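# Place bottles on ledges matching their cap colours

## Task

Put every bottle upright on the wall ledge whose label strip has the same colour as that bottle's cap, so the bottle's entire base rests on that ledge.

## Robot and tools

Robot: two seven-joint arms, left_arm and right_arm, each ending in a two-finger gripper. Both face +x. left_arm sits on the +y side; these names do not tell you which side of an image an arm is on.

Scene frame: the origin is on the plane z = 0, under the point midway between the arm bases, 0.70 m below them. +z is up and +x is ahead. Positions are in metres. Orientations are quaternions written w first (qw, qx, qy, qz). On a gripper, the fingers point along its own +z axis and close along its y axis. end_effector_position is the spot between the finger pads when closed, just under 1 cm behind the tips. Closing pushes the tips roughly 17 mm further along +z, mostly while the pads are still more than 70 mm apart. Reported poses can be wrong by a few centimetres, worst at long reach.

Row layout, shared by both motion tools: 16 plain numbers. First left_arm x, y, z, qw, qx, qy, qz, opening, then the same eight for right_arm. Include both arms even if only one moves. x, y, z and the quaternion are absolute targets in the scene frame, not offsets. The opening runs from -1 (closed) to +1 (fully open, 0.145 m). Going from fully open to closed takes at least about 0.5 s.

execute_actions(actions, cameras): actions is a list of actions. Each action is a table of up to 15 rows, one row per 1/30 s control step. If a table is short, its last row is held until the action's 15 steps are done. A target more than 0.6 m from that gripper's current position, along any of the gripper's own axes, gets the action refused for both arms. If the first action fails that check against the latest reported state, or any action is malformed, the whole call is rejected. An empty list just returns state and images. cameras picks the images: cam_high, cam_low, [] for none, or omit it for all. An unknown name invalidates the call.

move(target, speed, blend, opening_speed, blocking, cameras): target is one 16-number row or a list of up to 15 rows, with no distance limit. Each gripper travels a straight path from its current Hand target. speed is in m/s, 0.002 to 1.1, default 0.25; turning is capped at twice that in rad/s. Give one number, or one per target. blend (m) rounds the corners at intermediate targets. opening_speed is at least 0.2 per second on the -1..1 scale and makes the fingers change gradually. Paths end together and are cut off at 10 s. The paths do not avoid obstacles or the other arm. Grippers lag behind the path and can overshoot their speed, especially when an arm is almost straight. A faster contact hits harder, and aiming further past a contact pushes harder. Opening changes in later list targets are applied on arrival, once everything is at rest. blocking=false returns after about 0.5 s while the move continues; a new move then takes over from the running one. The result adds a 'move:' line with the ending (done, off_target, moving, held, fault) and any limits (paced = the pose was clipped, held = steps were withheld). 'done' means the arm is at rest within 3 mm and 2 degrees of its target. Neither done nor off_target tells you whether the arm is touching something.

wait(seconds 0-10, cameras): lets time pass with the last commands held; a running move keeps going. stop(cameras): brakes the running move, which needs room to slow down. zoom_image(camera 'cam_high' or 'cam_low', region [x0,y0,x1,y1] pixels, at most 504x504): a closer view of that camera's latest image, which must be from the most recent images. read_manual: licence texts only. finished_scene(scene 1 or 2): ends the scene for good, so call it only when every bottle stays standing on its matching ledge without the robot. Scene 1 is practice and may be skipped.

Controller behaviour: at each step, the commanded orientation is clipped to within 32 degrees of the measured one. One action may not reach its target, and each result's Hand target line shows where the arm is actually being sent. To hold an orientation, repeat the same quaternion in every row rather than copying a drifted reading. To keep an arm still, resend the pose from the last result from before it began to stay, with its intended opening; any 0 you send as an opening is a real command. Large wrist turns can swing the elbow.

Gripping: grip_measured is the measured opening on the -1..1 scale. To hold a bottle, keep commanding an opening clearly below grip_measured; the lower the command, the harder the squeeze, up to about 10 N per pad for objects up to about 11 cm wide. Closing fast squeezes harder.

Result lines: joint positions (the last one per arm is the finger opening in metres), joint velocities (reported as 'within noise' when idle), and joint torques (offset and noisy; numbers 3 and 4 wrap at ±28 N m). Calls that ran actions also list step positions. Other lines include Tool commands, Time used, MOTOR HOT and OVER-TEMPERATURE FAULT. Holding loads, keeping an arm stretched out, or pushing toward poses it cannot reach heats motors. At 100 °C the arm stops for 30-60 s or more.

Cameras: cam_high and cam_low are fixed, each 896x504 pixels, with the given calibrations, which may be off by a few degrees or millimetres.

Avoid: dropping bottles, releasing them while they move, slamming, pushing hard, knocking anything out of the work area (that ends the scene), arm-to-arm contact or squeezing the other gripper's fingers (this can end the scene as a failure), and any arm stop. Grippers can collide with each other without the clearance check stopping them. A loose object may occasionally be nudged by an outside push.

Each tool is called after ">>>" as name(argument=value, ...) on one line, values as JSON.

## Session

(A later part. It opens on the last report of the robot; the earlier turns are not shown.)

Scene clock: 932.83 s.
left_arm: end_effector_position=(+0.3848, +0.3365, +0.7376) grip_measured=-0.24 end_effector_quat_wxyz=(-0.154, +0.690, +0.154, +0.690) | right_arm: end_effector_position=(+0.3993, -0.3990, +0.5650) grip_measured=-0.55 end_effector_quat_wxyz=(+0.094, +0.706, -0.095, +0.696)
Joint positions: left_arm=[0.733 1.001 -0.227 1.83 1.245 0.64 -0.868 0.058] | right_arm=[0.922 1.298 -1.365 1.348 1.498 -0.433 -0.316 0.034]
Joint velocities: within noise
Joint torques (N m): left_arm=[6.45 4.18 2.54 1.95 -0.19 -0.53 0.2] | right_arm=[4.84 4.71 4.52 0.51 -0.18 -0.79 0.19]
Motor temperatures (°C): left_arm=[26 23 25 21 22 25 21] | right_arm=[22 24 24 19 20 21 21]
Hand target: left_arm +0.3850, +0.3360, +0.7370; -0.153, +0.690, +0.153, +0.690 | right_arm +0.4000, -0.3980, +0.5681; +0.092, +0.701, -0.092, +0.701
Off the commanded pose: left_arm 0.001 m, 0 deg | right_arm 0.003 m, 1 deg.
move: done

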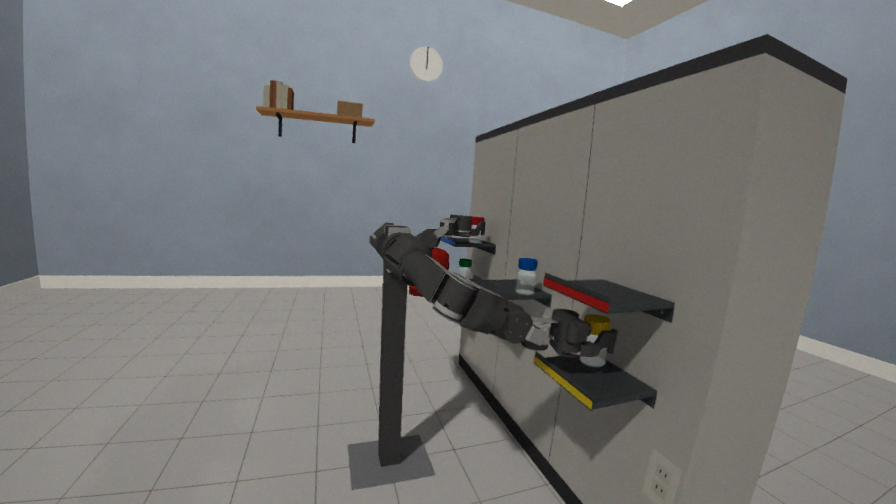

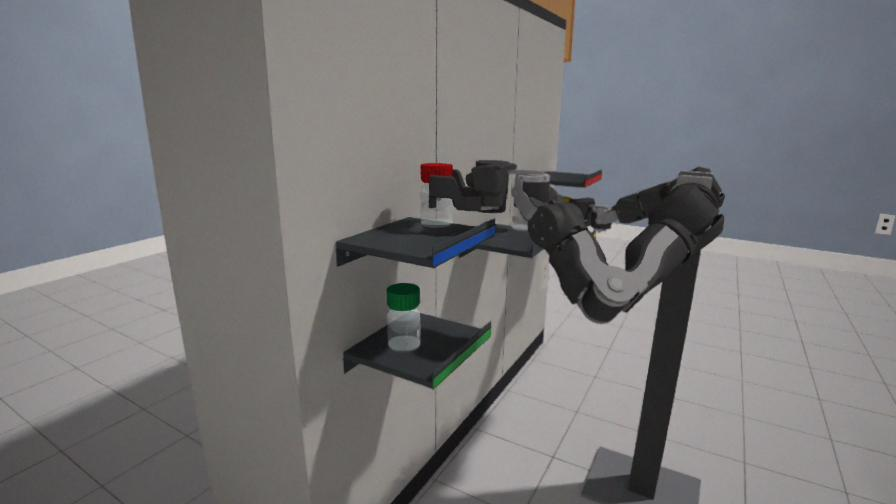

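>>> move(target=[0.385,0.336,0.737,-0.153,0.6904,0.153,0.6904,-0.6,0.40,-0.398,0.553,0.0923,0.701,-0.0923,0.701,-0.6], speed=0.03, cameras=["cam_high"])

>>> zoom_image(camera="cam_high", region=[500, 240, 660, 420])

>>> move(target=[0.385,0.336,0.737,-0.153,0.6904,0.153,0.6904,-0.6,0.40,-0.398,0.543,0.0923,0.701,-0.0923,0.701,-0.6], speed=0.03, cameras=["cam_high"])

>>> zoom_image(camera="cam_high", region=[500, 240, 660, 420])

Scene clock: 949.53 s.
left_arm: end_effector_position=(+0.3848, +0.3365, +0.7376) grip_measured=-0.24 end_effector_quat_wxyz=(-0.154, +0.690, +0.154, +0.690) | right_arm: end_effector_position=(+0.3993, -0.3991, +0.5504) grip_measured=-0.55 end_effector_quat_wxyz=(+0.094, +0.705, -0.095, +0.696)
Joint positions: left_arm=[0.733 1.001 -0.227 1.83 1.245 0.64 -0.868 0.058] | right_arm=[0.882 1.263 -1.365 1.304 1.494 -0.477 -0.306 0.034]
Joint velocities: within noise
Joint torques (N m): left_arm=[6.45 4.18 2.54 1.96 -0.19 -0.53 0.2] | right_arm=[5.02 4.87 4.27 0.49 -0.2 -0.78 0.17]
Motor temperatures (°C): left_arm=[26 23 25 21 22 25 21] | right_arm=[23 24 24 19 20 21 21]
Hand target: left_arm +0.3850, +0.3360, +0.7370; -0.153, +0.690, +0.153, +0.690 | right_arm +0.4000, -0.3980, +0.5531; +0.092, +0.701, -0.092, +0.701
Off the commanded pose: left_arm 0.001 m, 0 deg | right_arm 0.003 m, 1 deg.
move: done
Images, in order (width x height): cam_high 896x504.

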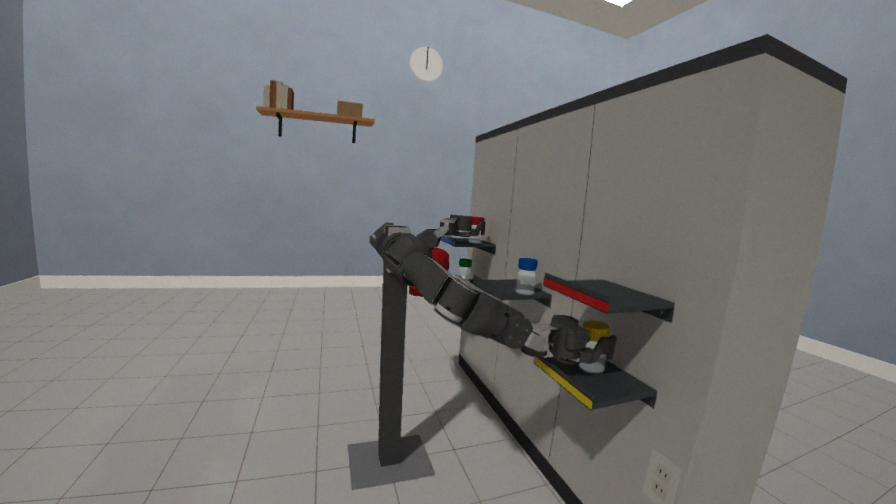

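Scaled by 2.800 from the camera's 896x504 image, which has a finer 1280x720 frame.

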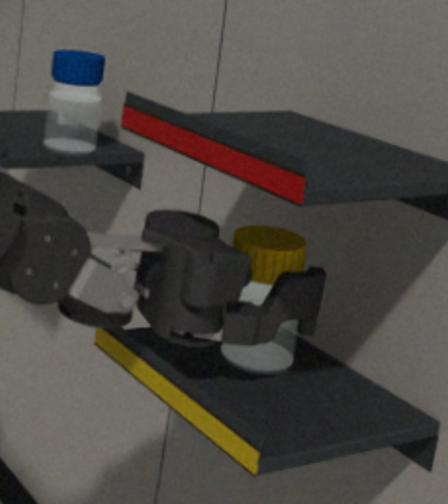

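Scene clock: 950.27 s.
left_arm: end_effector_position=(+0.3848, +0.3365, +0.7376) grip_measured=-0.24 end_effector_quat_wxyz=(-0.154, +0.690, +0.154, +0.690) | right_arm: end_effector_position=(+0.3996, -0.3996, +0.5430) grip_measured=-0.55 end_effector_quat_wxyz=(+0.095, +0.702, -0.095, +0.699)
Joint positions: left_arm=[0.733 1.001 -0.227 1.83 1.245 0.64 -0.868 0.058] | right_arm=[0.86 1.24 -1.365 1.272 1.491 -0.509 -0.298 0.034]
Joint velocities: within noise
Joint torques (N m): left_arm=[6.45 4.18 2.55 1.96 -0.19 -0.53 0.2] | right_arm=[4.23 4.52 3.74 0.32 -0.1 -0.65 0.19]
Motor temperatures (°C): left_arm=[26 23 25 21 22 25 21] | right_arm=[23 24 24 19 20 21 21]
Hand target: left_arm +0.3850, +0.3360, +0.7370; -0.153, +0.690, +0.153, +0.690 | right_arm +0.4000, -0.3980, +0.5430; +0.092, +0.701, -0.092, +0.701
Off the commanded pose: left_arm 0.001 m, 0 deg | right_arm 0.002 m, 1 deg.
move: done
Images, in order (width x height): cam_high 896x504.

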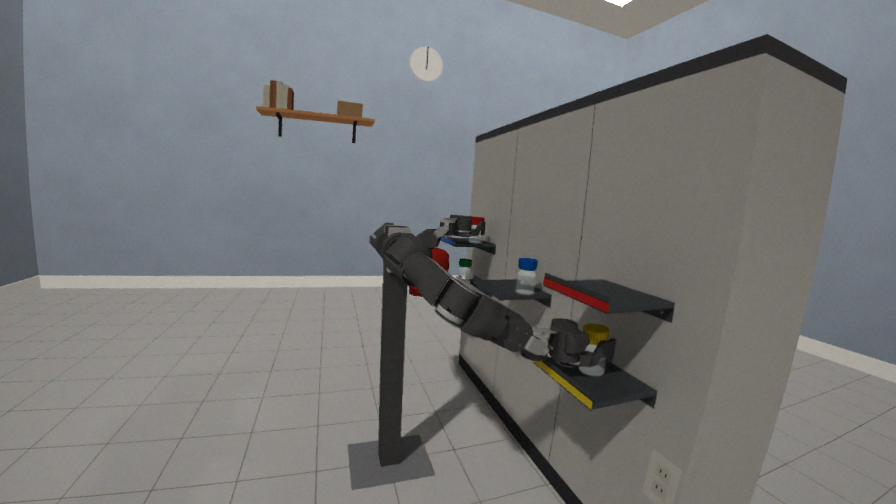

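Scaled by 2.800 from the camera's 896x504 image, which has a finer 1280x720 frame.

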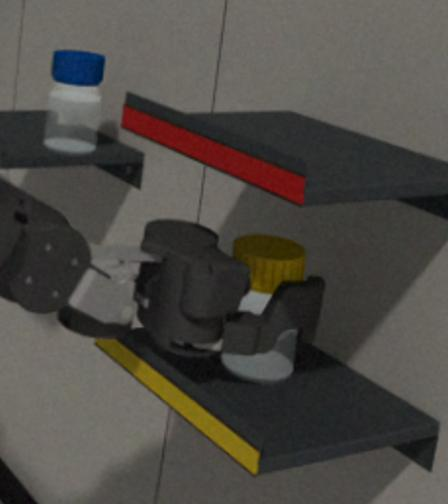

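>>> move(target=[[0.385,0.336,0.737,-0.153,0.6904,0.153,0.6904,-0.6,0.40,-0.398,0.544,0.0923,0.701,-0.0923,0.701,0.2],[0.385,0.336,0.80,-0.153,0.6904,0.153,0.6904,-0.6,0.25,-0.36,0.548,0.0923,0.701,-0.0923,0.701,0.2]], speed=[0.05,0.15], opening_speed=1.0)

>>> zoom_image(camera="cam_high", region=[500, 240, 660, 420])

>>> zoom_image(camera="cam_low", region=[380, 130, 600, 280])

Scene clock: 964.43 s.
left_arm: end_effector_position=(+0.3856, +0.3346, +0.7995) grip_measured=-0.24 end_effector_quat_wxyz=(-0.149, +0.691, +0.151, +0.691) | right_arm: end_effector_position=(+0.2511, -0.3597, +0.5496) grip_measured=+0.20 end_effector_quat_wxyz=(+0.114, +0.737, -0.090, +0.660)
Joint positions: left_arm=[1.126 1.023 -0.414 1.734 1.417 0.782 -0.939 0.058] | right_arm=[0.633 1.786 -1.57 2.047 1.274 -0.783 -0.684 0.09]
Joint velocities: within noise
Joint torques (N m): left_arm=[8.03 2.73 1.98 1.03 -0.27 -0.39 -0.06] | right_arm=[1.15 4.95 1.74 0.84 -0.23 -0.41 -0.14]
Motor temperatures (°C): left_arm=[26 23 25 21 22 25 21] | right_arm=[23 24 24 19 20 21 21]
Hand target: left_arm +0.3850, +0.3361, +0.8000; -0.153, +0.690, +0.153, +0.690 | right_arm +0.2503, -0.3598, +0.5482; +0.115, +0.738, -0.091, +0.659
Off the commanded pose: left_arm 0.002 m, 1 deg | right_arm 0.002 m, 7 deg.
joint sent to its limit (left arm) — joint 6 (wrist pitch), upper limit. The joint targets still meet the commanded pose.
joint sent to its limit (right arm) — joint 3 (upper arm roll), lower limit; joint 6 (wrist pitch), lower limit. The joint targets are off in orientation, not in position.
move: off_target (right_arm)

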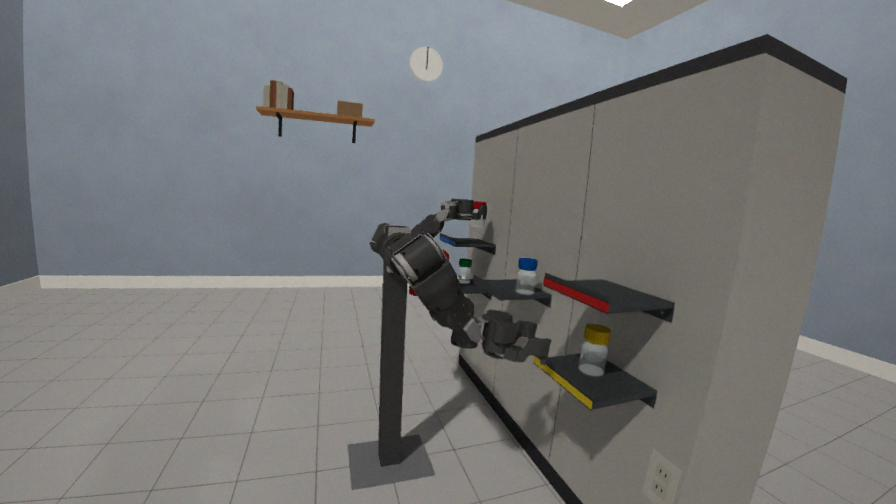

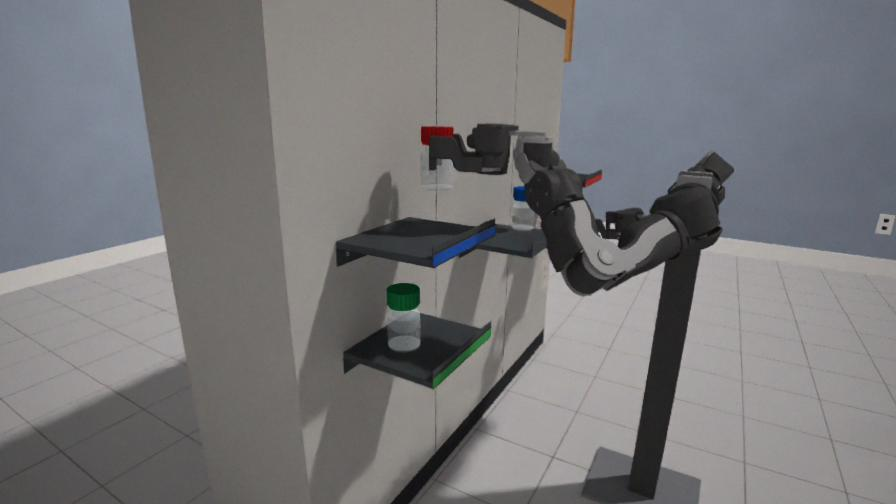

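Scaled by 2.800 from the camera's 896x504 image, which has a finer 1280x720 frame.

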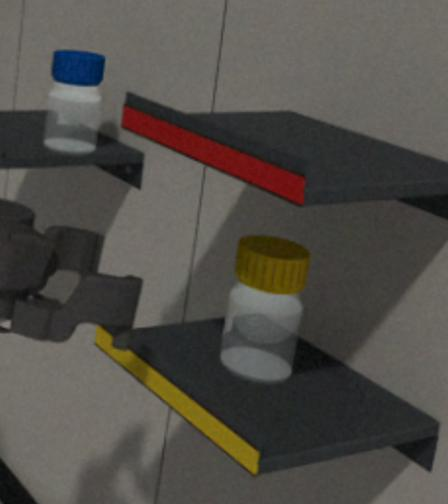

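Scaled by 2.291 from the camera's 896x504 image, which has a finer 1280x720 frame.

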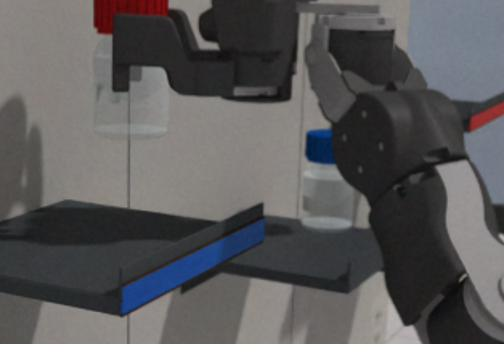

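>>> move(target=[[0.30,0.295,0.80,-0.153,0.6904,0.153,0.6904,-0.6,0.2,-0.4,0.45,0.0923,0.701,-0.0923,0.701,0.2],[0.29,0.2,0.75,0,0.7071,0,0.7071,-0.6,0.06,-0.5,0.32,0.246,0.708,-0.594,0.293,0.2],[0.28,0.08,0.72,0.1228,0.6963,-0.1228,0.6963,-0.6,0.16,-0.27,0.17,0,1,0,0,0.2],[0.38,0.03,0.72,0.1228,0.6963,-0.1228,0.6963,-0.6,0.25,-0.2,0.3,0,0.924,0,0.383,0.2],[0.38,0.03,0.658,0.1228,0.6963,-0.1228,0.6963,-0.6,0.25,-0.2,0.3,0,0.924,0,0.383,0.2]], speed=[0.3,0.3,0.3,0.25,0.1])

>>> zoom_image(camera="cam_high", region=[460, 230, 560, 310])

Scene clock: 990.00 s.
left_arm: end_effector_position=(+0.3799, +0.0305, +0.6550) grip_measured=-0.24 end_effector_quat_wxyz=(+0.120, +0.701, -0.123, +0.692) | right_arm: end_effector_position=(+0.2494, -0.1990, +0.2993) grip_measured=+0.20 end_effector_quat_wxyz=(-0.002, +0.925, +0.002, +0.381)
Joint positions: left_arm=[0.797 0.497 -0.856 1.979 1.018 0.47 -0.757 0.058] | right_arm=[-0.062 0.752 -0.784 1.521 0.984 0.083 -0.498 0.09]
Joint velocities: within noise
Joint torques (N m): left_arm=[8.53 0.12 2.52 2.89 -0.4 -0.78 0.22] | right_arm=[2.15 3.49 2.32 3.02 -0.18 -0.4 -0.11]
Motor temperatures (°C): left_arm=[27 23 25 21 22 25 21] | right_arm=[22 24 23 19 20 20 21]
Hand target: left_arm +0.3800, +0.0300, +0.6581; +0.123, +0.696, -0.123, +0.696 | right_arm +0.2500, -0.2000, +0.3000; +0.000, +0.924, +0.000, +0.383
Off the commanded pose: left_arm 0.003 m, 1 deg | right_arm 0.001 m, 0 deg.
move: done

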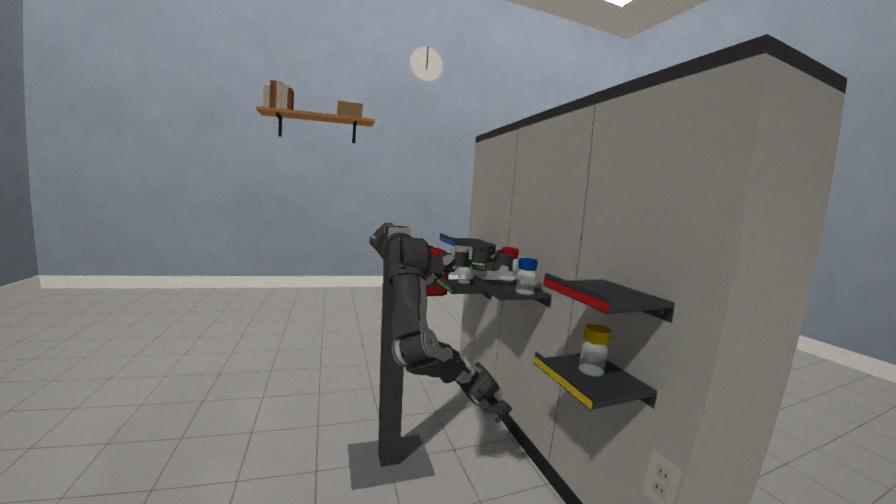

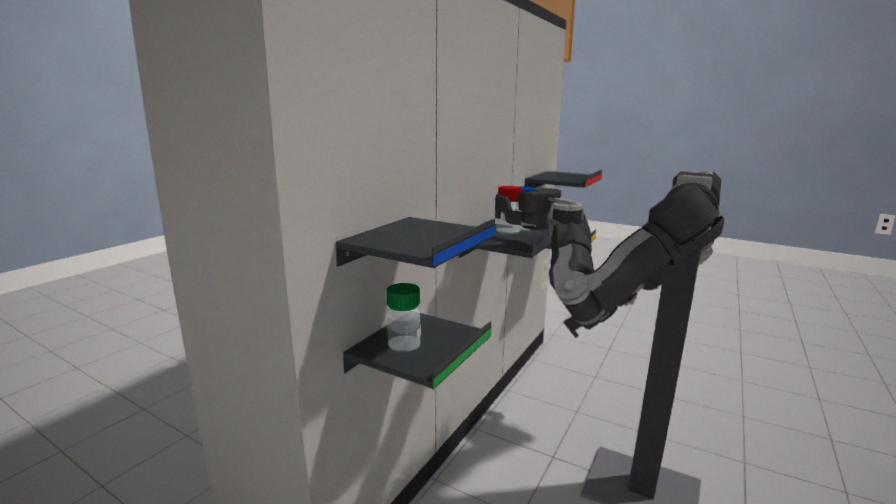

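Scaled by 5.040 from the camera's 896x504 image, which has a finer 1280x720 frame.

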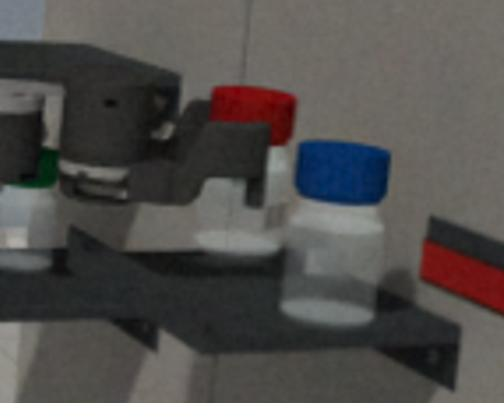

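>>> move(target=[[0.38,0.03,0.647,0.1228,0.6963,-0.1228,0.6963,-0.6,0.25,-0.2,0.3,0,0.924,0,0.383,0.2],[0.38,0.03,0.637,0.1228,0.6963,-0.1228,0.6963,-0.6,0.25,-0.2,0.3,0,0.924,0,0.383,0.2]], speed=0.03)

>>> zoom_image(camera="cam_high", region=[460, 230, 560, 310])

Scene clock: 1002.60 s.
left_arm: end_effector_position=(+0.3799, +0.0305, +0.6390) grip_measured=-0.24 end_effector_quat_wxyz=(+0.122, +0.696, -0.121, +0.697) | right_arm: end_effector_position=(+0.2494, -0.1990, +0.2993) grip_measured=+0.20 end_effector_quat_wxyz=(-0.002, +0.925, +0.002, +0.381)
Joint positions: left_arm=[0.751 0.512 -0.89 1.959 0.956 0.39 -0.727 0.058] | right_arm=[-0.062 0.752 -0.784 1.521 0.984 0.083 -0.498 0.09]
Joint velocities: within noise
Joint torques (N m): left_arm=[6.95 0.57 1.74 2.45 -0.31 -0.71 0.25] | right_arm=[1.94 3.42 2.3 3 -0.18 -0.41 -0.14]
Motor temperatures (°C): left_arm=[27 23 25 21 22 25 21] | right_arm=[22 24 23 20 20 20 21]
Hand target: left_arm +0.3800, +0.0300, +0.6370; +0.123, +0.696, -0.123, +0.696 | right_arm +0.2500, -0.2000, +0.3000; +0.000, +0.924, +0.000, +0.383
Off the commanded pose: left_arm 0.002 m, 0 deg | right_arm 0.001 m, 0 deg.
move: done

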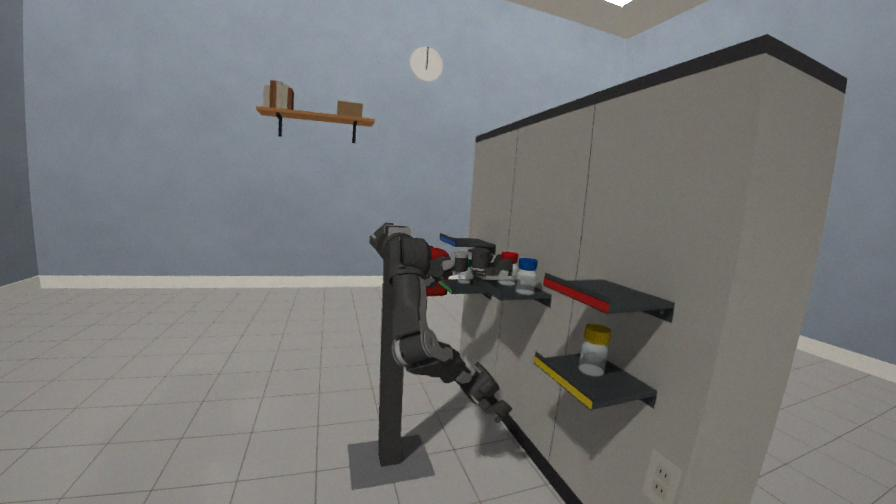

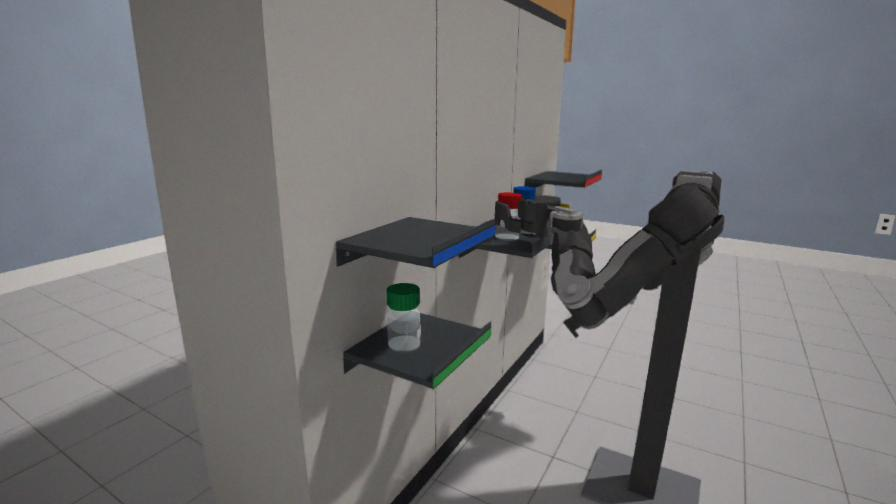

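Scaled by 5.040 from the camera's 896x504 image, which has a finer 1280x720 frame.

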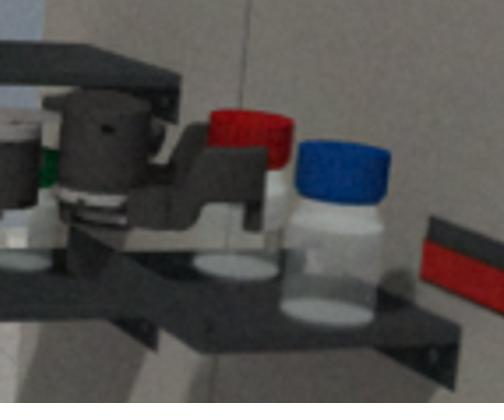

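>>> move(target=[[0.38,0.03,0.641,0.1228,0.6963,-0.1228,0.6963,0.15,0.25,-0.2,0.3,0,0.924,0,0.383,0.2],[0.27,0.07,0.655,0.1228,0.6963,-0.1228,0.6963,0.15,0.25,-0.2,0.3,0,0.924,0,0.383,0.2],[0.275,-0.045,0.66,0.1228,0.6963,-0.1228,0.6963,0.15,0.25,-0.2,0.3,0,0.924,0,0.383,0.2]], speed=[0.05,0.15,0.2], opening_speed=1.0)

>>> zoom_image(camera="cam_high", region=[460, 230, 560, 310])

>>> zoom_image(camera="cam_low", region=[440, 150, 620, 280])

Scene clock: 1021.53 s.
left_arm: end_effector_position=(+0.2741, -0.0463, +0.6609) grip_measured=+0.15 end_effector_quat_wxyz=(+0.127, +0.695, -0.124, +0.696) | right_arm: end_effector_position=(+0.2494, -0.1990, +0.2993) grip_measured=+0.20 end_effector_quat_wxyz=(-0.002, +0.925, +0.002, +0.381)
Joint positions: left_arm=[0.576 0.067 -1.068 2.237 0.763 0.75 -1.203 0.087] | right_arm=[-0.062 0.752 -0.784 1.521 0.984 0.083 -0.498 0.09]
Joint velocities: within noise
Joint torques (N m): left_arm=[5 -1.7 1.26 2.8 -0.33 -0.19 -0.04] | right_arm=[1.96 3.47 2.37 3.12 -0.16 -0.39 -0.15]
Motor temperatures (°C): left_arm=[27 22 25 21 22 25 21] | right_arm=[22 24 23 20 20 20 21]
Hand target: left_arm +0.2750, -0.0450, +0.6600; +0.123, +0.696, -0.123, +0.696 | right_arm +0.2500, -0.2000, +0.3000; +0.000, +0.924, +0.000, +0.383
Off the commanded pose: left_arm 0.002 m, 1 deg | right_arm 0.001 m, 0 deg.
move: done

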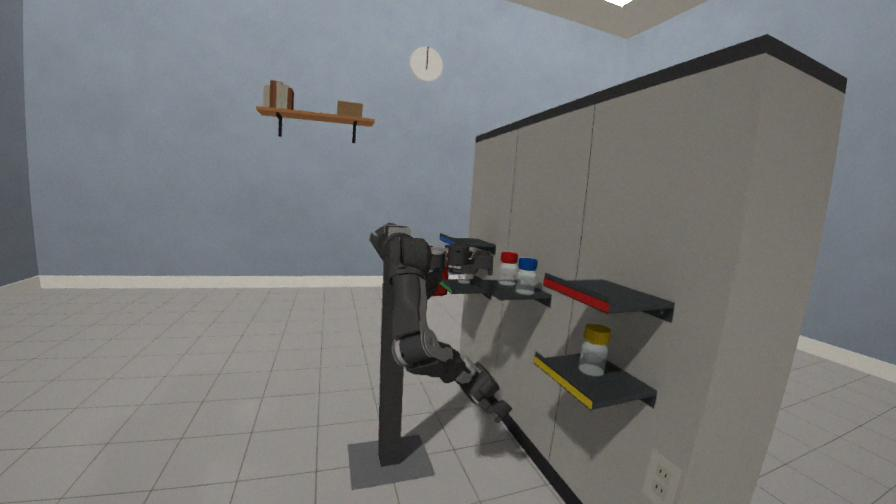

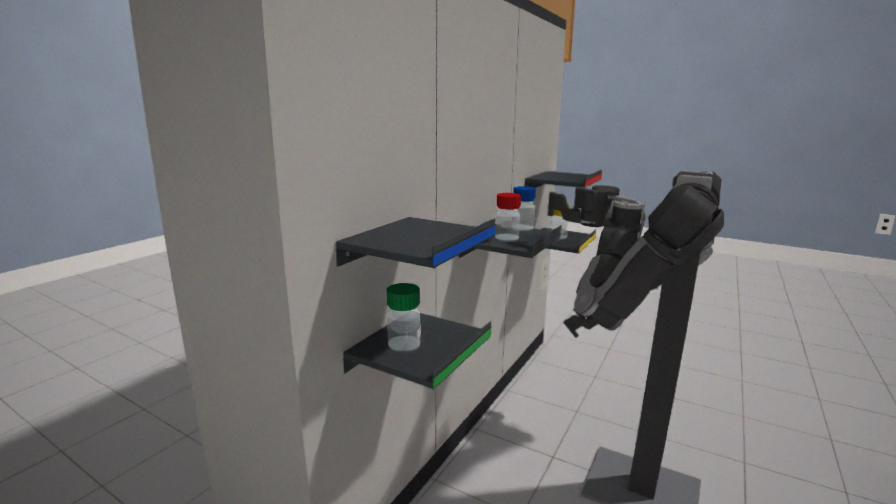

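Scaled by 5.040 from the camera's 896x504 image, which has a finer 1280x720 frame.

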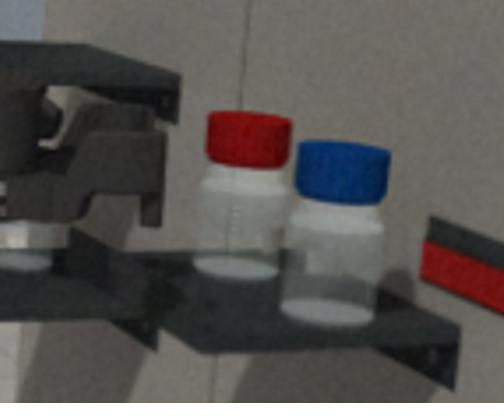

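Scaled by 2.800 from the camera's 896x504 image, which has a finer 1280x720 frame.

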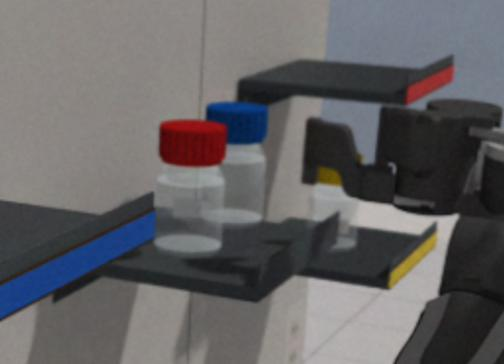

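>>> move(target=[[0.32,-0.063,0.655,0.1228,0.6963,-0.1228,0.6963,0.15,0.25,-0.2,0.3,0,0.924,0,0.383,0.2],[0.38,-0.088,0.648,0.1228,0.6963,-0.1228,0.6963,0.15,0.25,-0.2,0.3,0,0.924,0,0.383,0.2]], speed=0.15)

>>> zoom_image(camera="cam_high", region=[460, 230, 560, 310])

>>> zoom_image(camera="cam_low", region=[440, 150, 620, 280])

Scene clock: 1030.07 s.
left_arm: end_effector_position=(+0.3802, -0.0869, +0.6477) grip_measured=+0.15 end_effector_quat_wxyz=(+0.120, +0.697, -0.122, +0.697) | right_arm: end_effector_position=(+0.2494, -0.1990, +0.2993) grip_measured=+0.20 end_effector_quat_wxyz=(-0.002, +0.925, +0.002, +0.381)
Joint positions: left_arm=[0.848 -0.011 -1.018 1.645 0.787 0.467 -0.903 0.087] | right_arm=[-0.062 0.752 -0.784 1.521 0.984 0.083 -0.498 0.09]
Joint velocities: within noise
Joint torques (N m): left_arm=[8.45 -2.44 2 3.37 -0.2 -0.5 0.23] | right_arm=[2.1 3.42 2.43 2.99 -0.17 -0.42 -0.12]
Motor temperatures (°C): left_arm=[26 22 25 21 22 25 21] | right_arm=[22 24 23 20 20 20 21]
Hand target: left_arm +0.3800, -0.0880, +0.6479; +0.123, +0.696, -0.123, +0.696 | right_arm +0.2500, -0.2000, +0.3000; +0.000, +0.924, +0.000, +0.383
Off the commanded pose: left_arm 0.001 m, 0 deg | right_arm 0.001 m, 0 deg.
move: done

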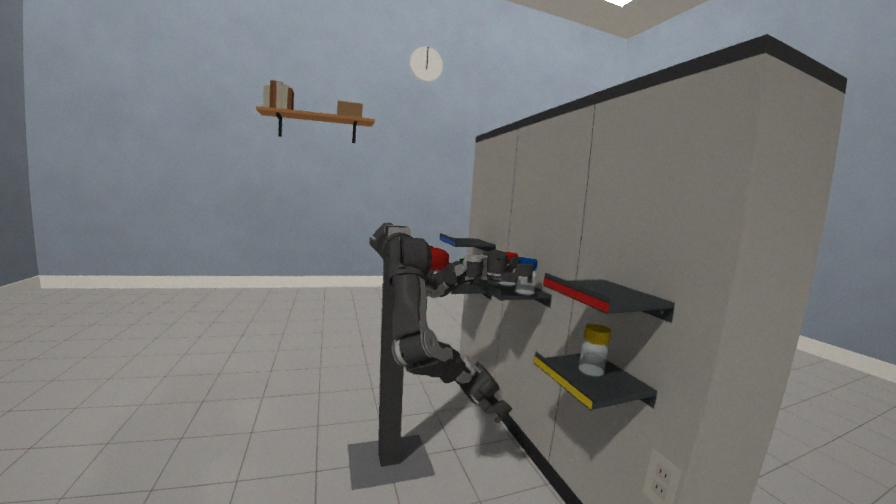

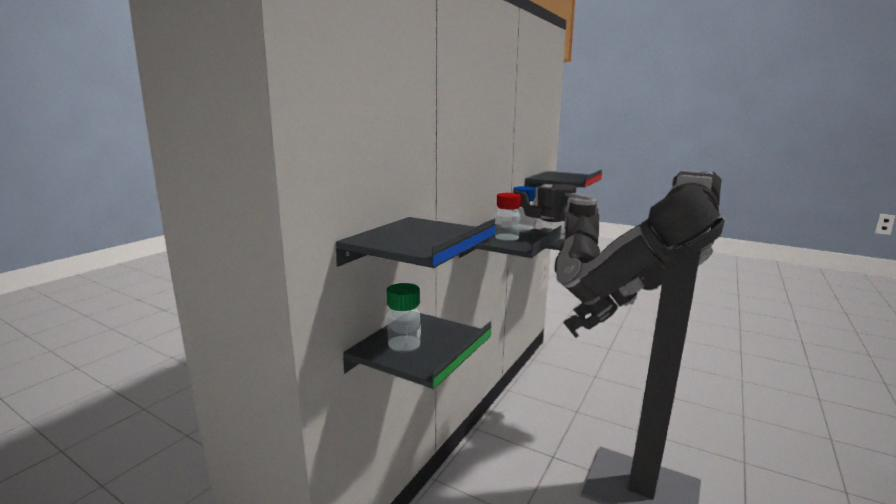

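Scaled by 5.040 from the camera's 896x504 image, which has a finer 1280x720 frame.

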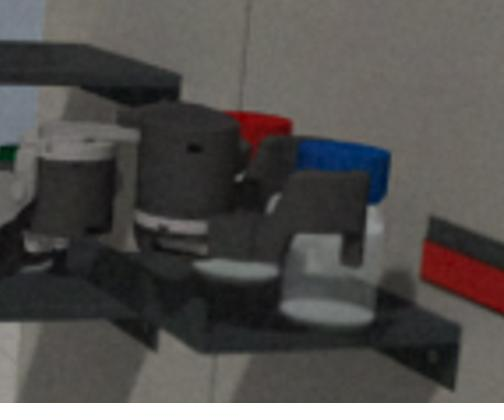

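Scaled by 2.800 from the camera's 896x504 image, which has a finer 1280x720 frame.

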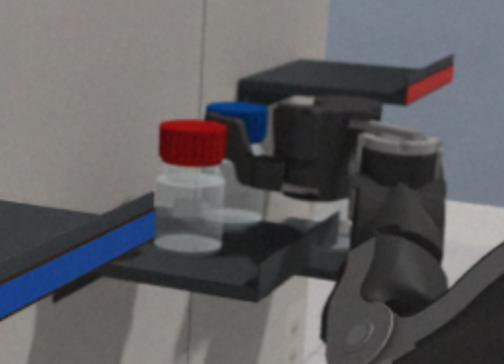

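>>> move(target=[[0.38,-0.088,0.648,0.1228,0.6963,-0.1228,0.6963,-0.6,0.25,-0.2,0.3,0,0.924,0,0.383,0.25],[0.38,-0.088,0.72,0.1228,0.6963,-0.1228,0.6963,-0.6,0.25,-0.2,0.3,0,0.924,0,0.383,0.25],[0.28,-0.05,0.725,0.1228,0.6963,-0.1228,0.6963,-0.6,0.25,-0.2,0.3,0,0.924,0,0.383,0.25],[0.28,0.12,0.76,0,0.7071,0,0.7071,-0.6,0.27,-0.16,0.45,0,0.7071,0,0.7071,0.25],[0.30,0.30,0.80,-0.153,0.6904,0.153,0.6904,-0.6,0.285,-0.015,0.68,-0.1228,0.6963,0.1228,0.6963,0.25],[0.385,0.38,0.80,-0.153,0.6904,0.153,0.6904,-0.6,0.285,-0.015,0.68,-0.1228,0.6963,0.1228,0.6963,0.25]], speed=0.25, opening_speed=1.0)

>>> zoom_image(camera="cam_low", region=[340, 100, 600, 280])

>>> zoom_image(camera="cam_high", region=[420, 180, 580, 310])

Scene clock: 1057.77 s.
left_arm: end_effector_position=(+0.3853, +0.3808, +0.7965) grip_measured=-0.25 end_effector_quat_wxyz=(-0.155, +0.695, +0.153, +0.685) | right_arm: end_effector_position=(+0.2848, -0.0151, +0.6810) grip_measured=+0.25 end_effector_quat_wxyz=(-0.126, +0.695, +0.121, +0.697)
Joint positions: left_arm=[1.09 1.129 -0.381 1.606 1.34 0.754 -0.705 0.057] | right_arm=[0.621 0.321 -0.829 2.411 1.025 0.783 -1.152 0.094]
Joint velocities: within noise
Joint torques (N m): left_arm=[8.19 2.76 2.7 1.72 -0.31 -0.81 0.23] | right_arm=[4.47 -0.28 0.92 1.68 -0.25 -0.04 -0.17]
Motor temperatures (°C): left_arm=[28 23 25 22 22 25 21] | right_arm=[22 24 23 20 20 20 21]
Hand target: left_arm +0.3850, +0.3800, +0.8000; -0.153, +0.690, +0.153, +0.690 | right_arm +0.2850, -0.0150, +0.6800; -0.123, +0.696, +0.123, +0.696
Off the commanded pose: left_arm 0.004 m, 1 deg | right_arm 0.001 m, 0 deg.
joint sent to its limit (right arm) — joint 6 (wrist pitch), upper limit. The joint targets still meet the commanded pose.
move: off_target (left_arm)

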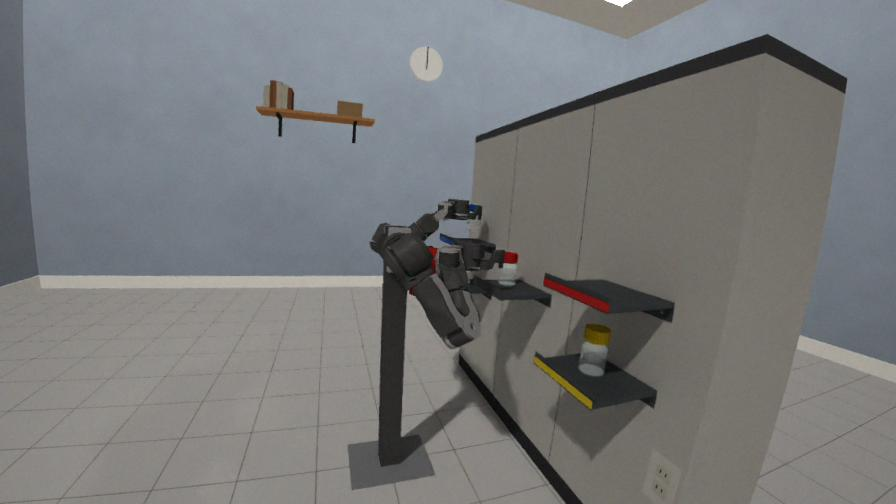

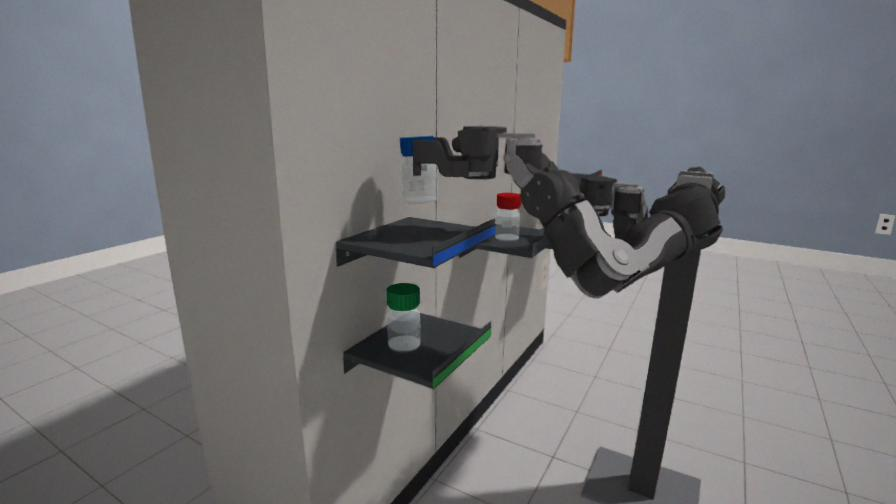

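Scaled by 1.938 from the camera's 896x504 image, which has a finer 1280x720 frame.

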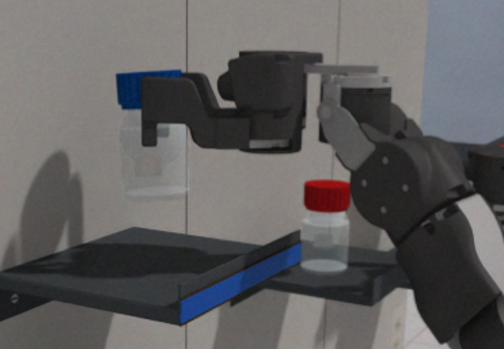

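Scaled by 3.150 from the camera's 896x504 image, which has a finer 1280x720 frame.

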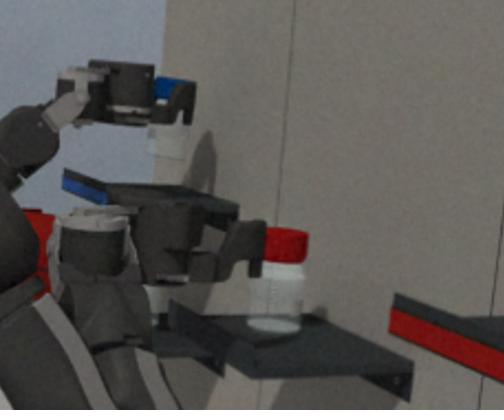

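>>> move(target=[[0.385,0.38,0.765,-0.153,0.6904,0.153,0.6904,-0.6,0.32,-0.002,0.66,-0.1228,0.6963,0.1228,0.6963,0.25],[0.385,0.38,0.753,-0.153,0.6904,0.153,0.6904,-0.6,0.38,0.028,0.647,-0.1228,0.6963,0.1228,0.6963,0.25],[0.385,0.38,0.745,-0.153,0.6904,0.153,0.6904,-0.6,0.38,0.028,0.647,-0.1228,0.6963,0.1228,0.6963,0.25]], speed=[0.1,0.1,0.02])

>>> zoom_image(camera="cam_low", region=[340, 120, 560, 280])

>>> zoom_image(camera="cam_high", region=[420, 200, 580, 310])

Scene clock: 1083.67 s.
left_arm: end_effector_position=(+0.3842, +0.3801, +0.7495) grip_measured=-0.25 end_effector_quat_wxyz=(-0.153, +0.685, +0.155, +0.696) | right_arm: end_effector_position=(+0.3810, +0.0261, +0.6468) grip_measured=+0.25 end_effector_quat_wxyz=(-0.120, +0.698, +0.120, +0.696)
Joint positions: left_arm=[0.778 1.21 -0.313 1.697 1.343 0.498 -0.699 0.057] | right_arm=[0.8 0.238 -0.939 1.842 0.869 0.482 -0.836 0.094]
Joint velocities: within noise
Joint torques (N m): left_arm=[5 5 2.41 1.1 -0.04 -0.41 0.19] | right_arm=[5.84 -1.36 2.1 2.85 -0.39 -0.41 0.18]
Motor temperatures (°C): left_arm=[28 23 25 21 22 25 21] | right_arm=[22 23 23 20 20 20 21]
Hand target: left_arm +0.3850, +0.3800, +0.7451; -0.153, +0.690, +0.153, +0.690 | right_arm +0.3800, +0.0280, +0.6470; -0.123, +0.696, +0.123, +0.696
Off the commanded pose: left_arm 0.005 m, 1 deg | right_arm 0.002 m, 1 deg.
move: off_target (left_arm)

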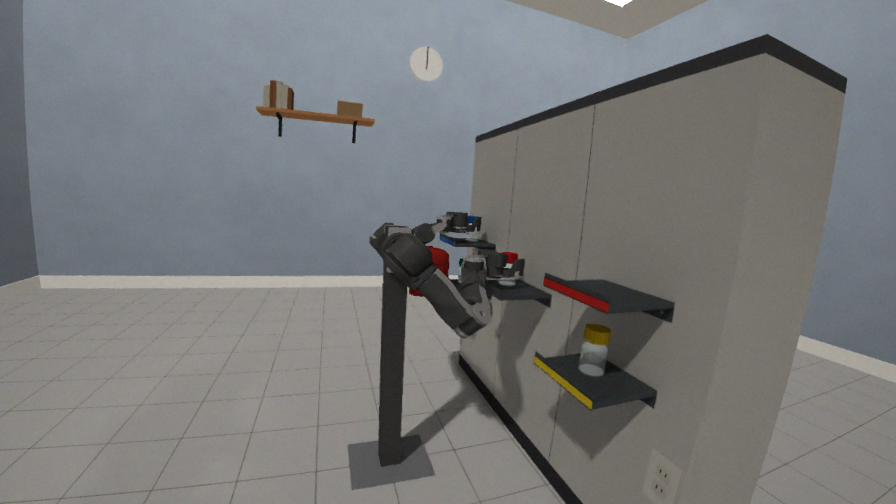

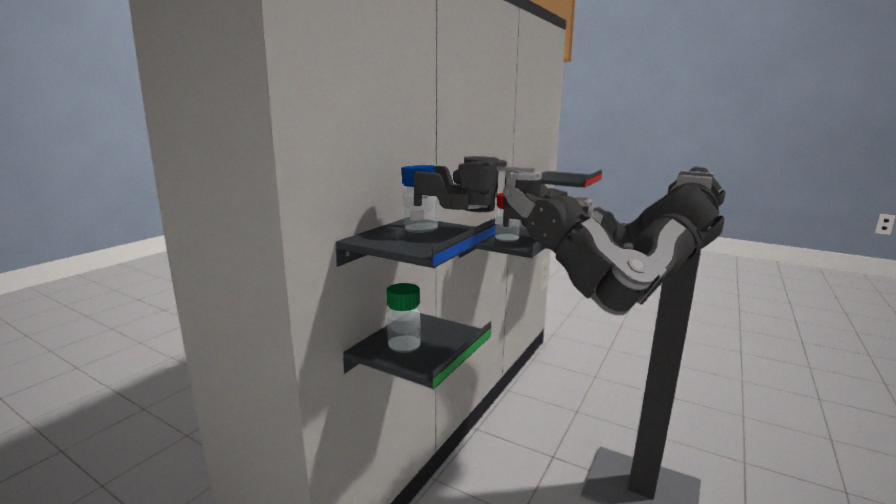

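Scaled by 2.291 from the camera's 896x504 image, which has a finer 1280x720 frame.

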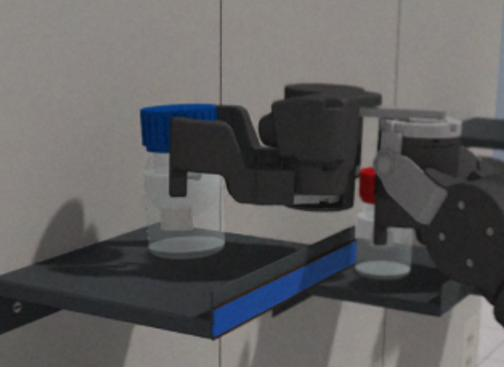

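Scaled by 3.150 from the camera's 896x504 image, which has a finer 1280x720 frame.

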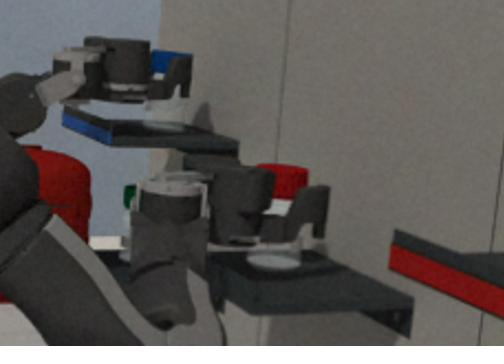

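>>> move(target=[[0.385,0.38,0.752,-0.153,0.6904,0.153,0.6904,-0.5,0.376,0.027,0.647,-0.1228,0.6963,0.1228,0.6963,0.25],[0.385,0.38,0.752,-0.153,0.6904,0.153,0.6904,0.2,0.376,0.027,0.647,-0.1228,0.6963,0.1228,0.6963,-0.6],[0.29,0.336,0.757,-0.153,0.6904,0.153,0.6904,0.2,0.376,0.027,0.72,-0.1228,0.6963,0.1228,0.6963,-0.6],[0.29,0.21,0.70,0,0.7071,0,0.7071,0.2,0.28,-0.008,0.73,-0.1228,0.6963,0.1228,0.6963,-0.6],[0.25,0.2,0.45,0,0.7071,0,0.7071,0.2,0.28,-0.15,0.77,0,0.7071,0,0.7071,-0.6],[0.25,0.2,0.3,0,0.924,0,0.383,0.2,0.30,-0.33,0.80,0.153,0.6904,-0.153,0.6904,-0.6]], speed=0.25, opening_speed=1.0)

>>> zoom_image(camera="cam_low", region=[340, 120, 640, 280])

>>> zoom_image(camera="cam_high", region=[440, 180, 680, 350])

Scene clock: 1112.00 s.
left_arm: end_effector_position=(+0.2514, +0.2010, +0.3022) grip_measured=+0.20 end_effector_quat_wxyz=(-0.002, +0.922, +0.001, +0.387) | right_arm: end_effector_position=(+0.3011, -0.3302, +0.7978) grip_measured=-0.24 end_effector_quat_wxyz=(+0.164, +0.656, -0.140, +0.724)
Joint positions: left_arm=[-0.268 0.48 -0.315 1.527 0.596 0.308 -0.275 0.09] | right_arm=[0.509 1.178 0.228 2.157 1.559 0.785 -1.035 0.058]
Joint velocities: within noise
Joint torques (N m): left_arm=[2.65 2.18 0.38 3.54 0.12 -0.4 0.24] | right_arm=[3.2 5.97 3.99 0.4 -0.26 -0.17 0.16]
Motor temperatures (°C): left_arm=[26 23 25 21 22 25 21] | right_arm=[23 23 23 20 20 20 21]
Hand target: left_arm +0.2500, +0.2000, +0.3001; +0.000, +0.924, +0.000, +0.383 | right_arm +0.3002, -0.3301, +0.7997; +0.163, +0.654, -0.139, +0.726
Off the commanded pose: left_arm 0.003 m, 1 deg | right_arm 0.003 m, 6 deg.
joint sent to its limit (right arm) — joint 5 (forearm roll), upper limit; joint 6 (wrist pitch), upper limit. The joint targets are off in orientation, not in position.
move: off_target (right_arm)

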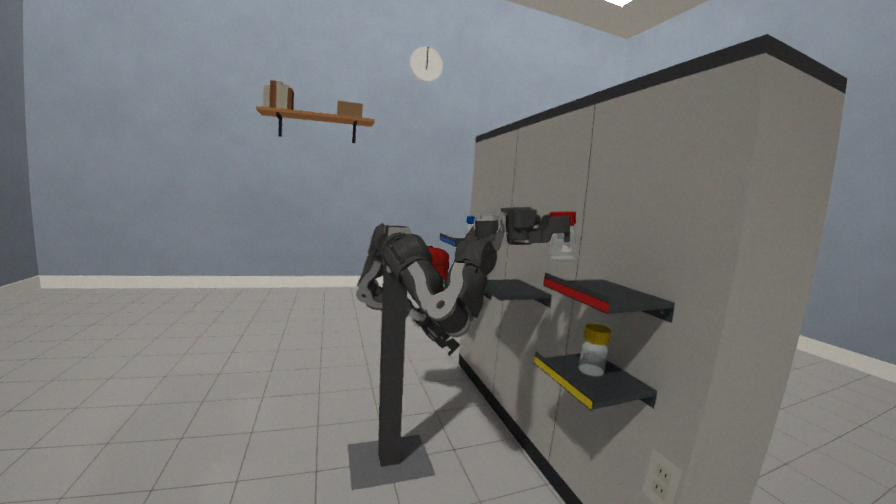

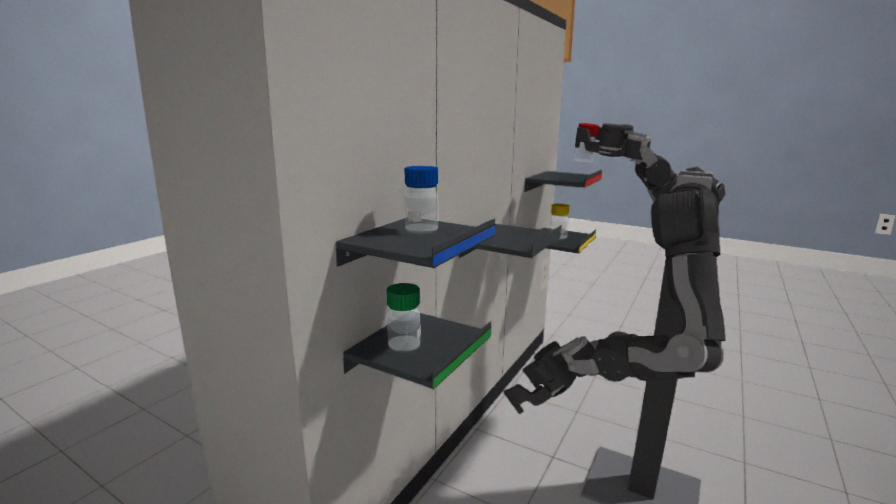

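Scaled by 1.680 from the camera's 896x504 image, which has a finer 1280x720 frame.

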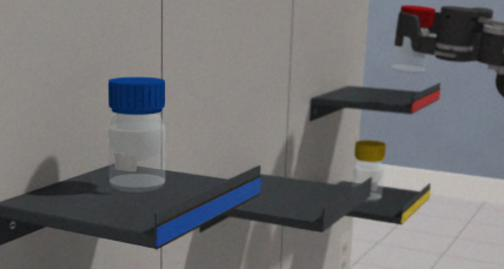

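Scaled by 2.100 from the camera's 896x504 image, which has a finer 1280x720 frame.

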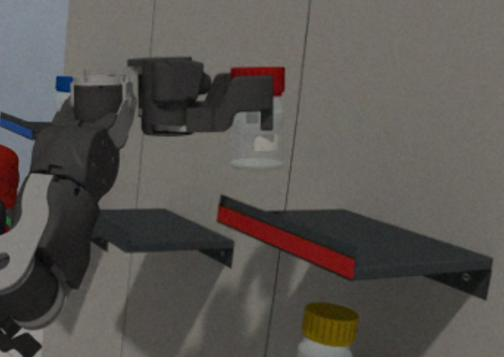

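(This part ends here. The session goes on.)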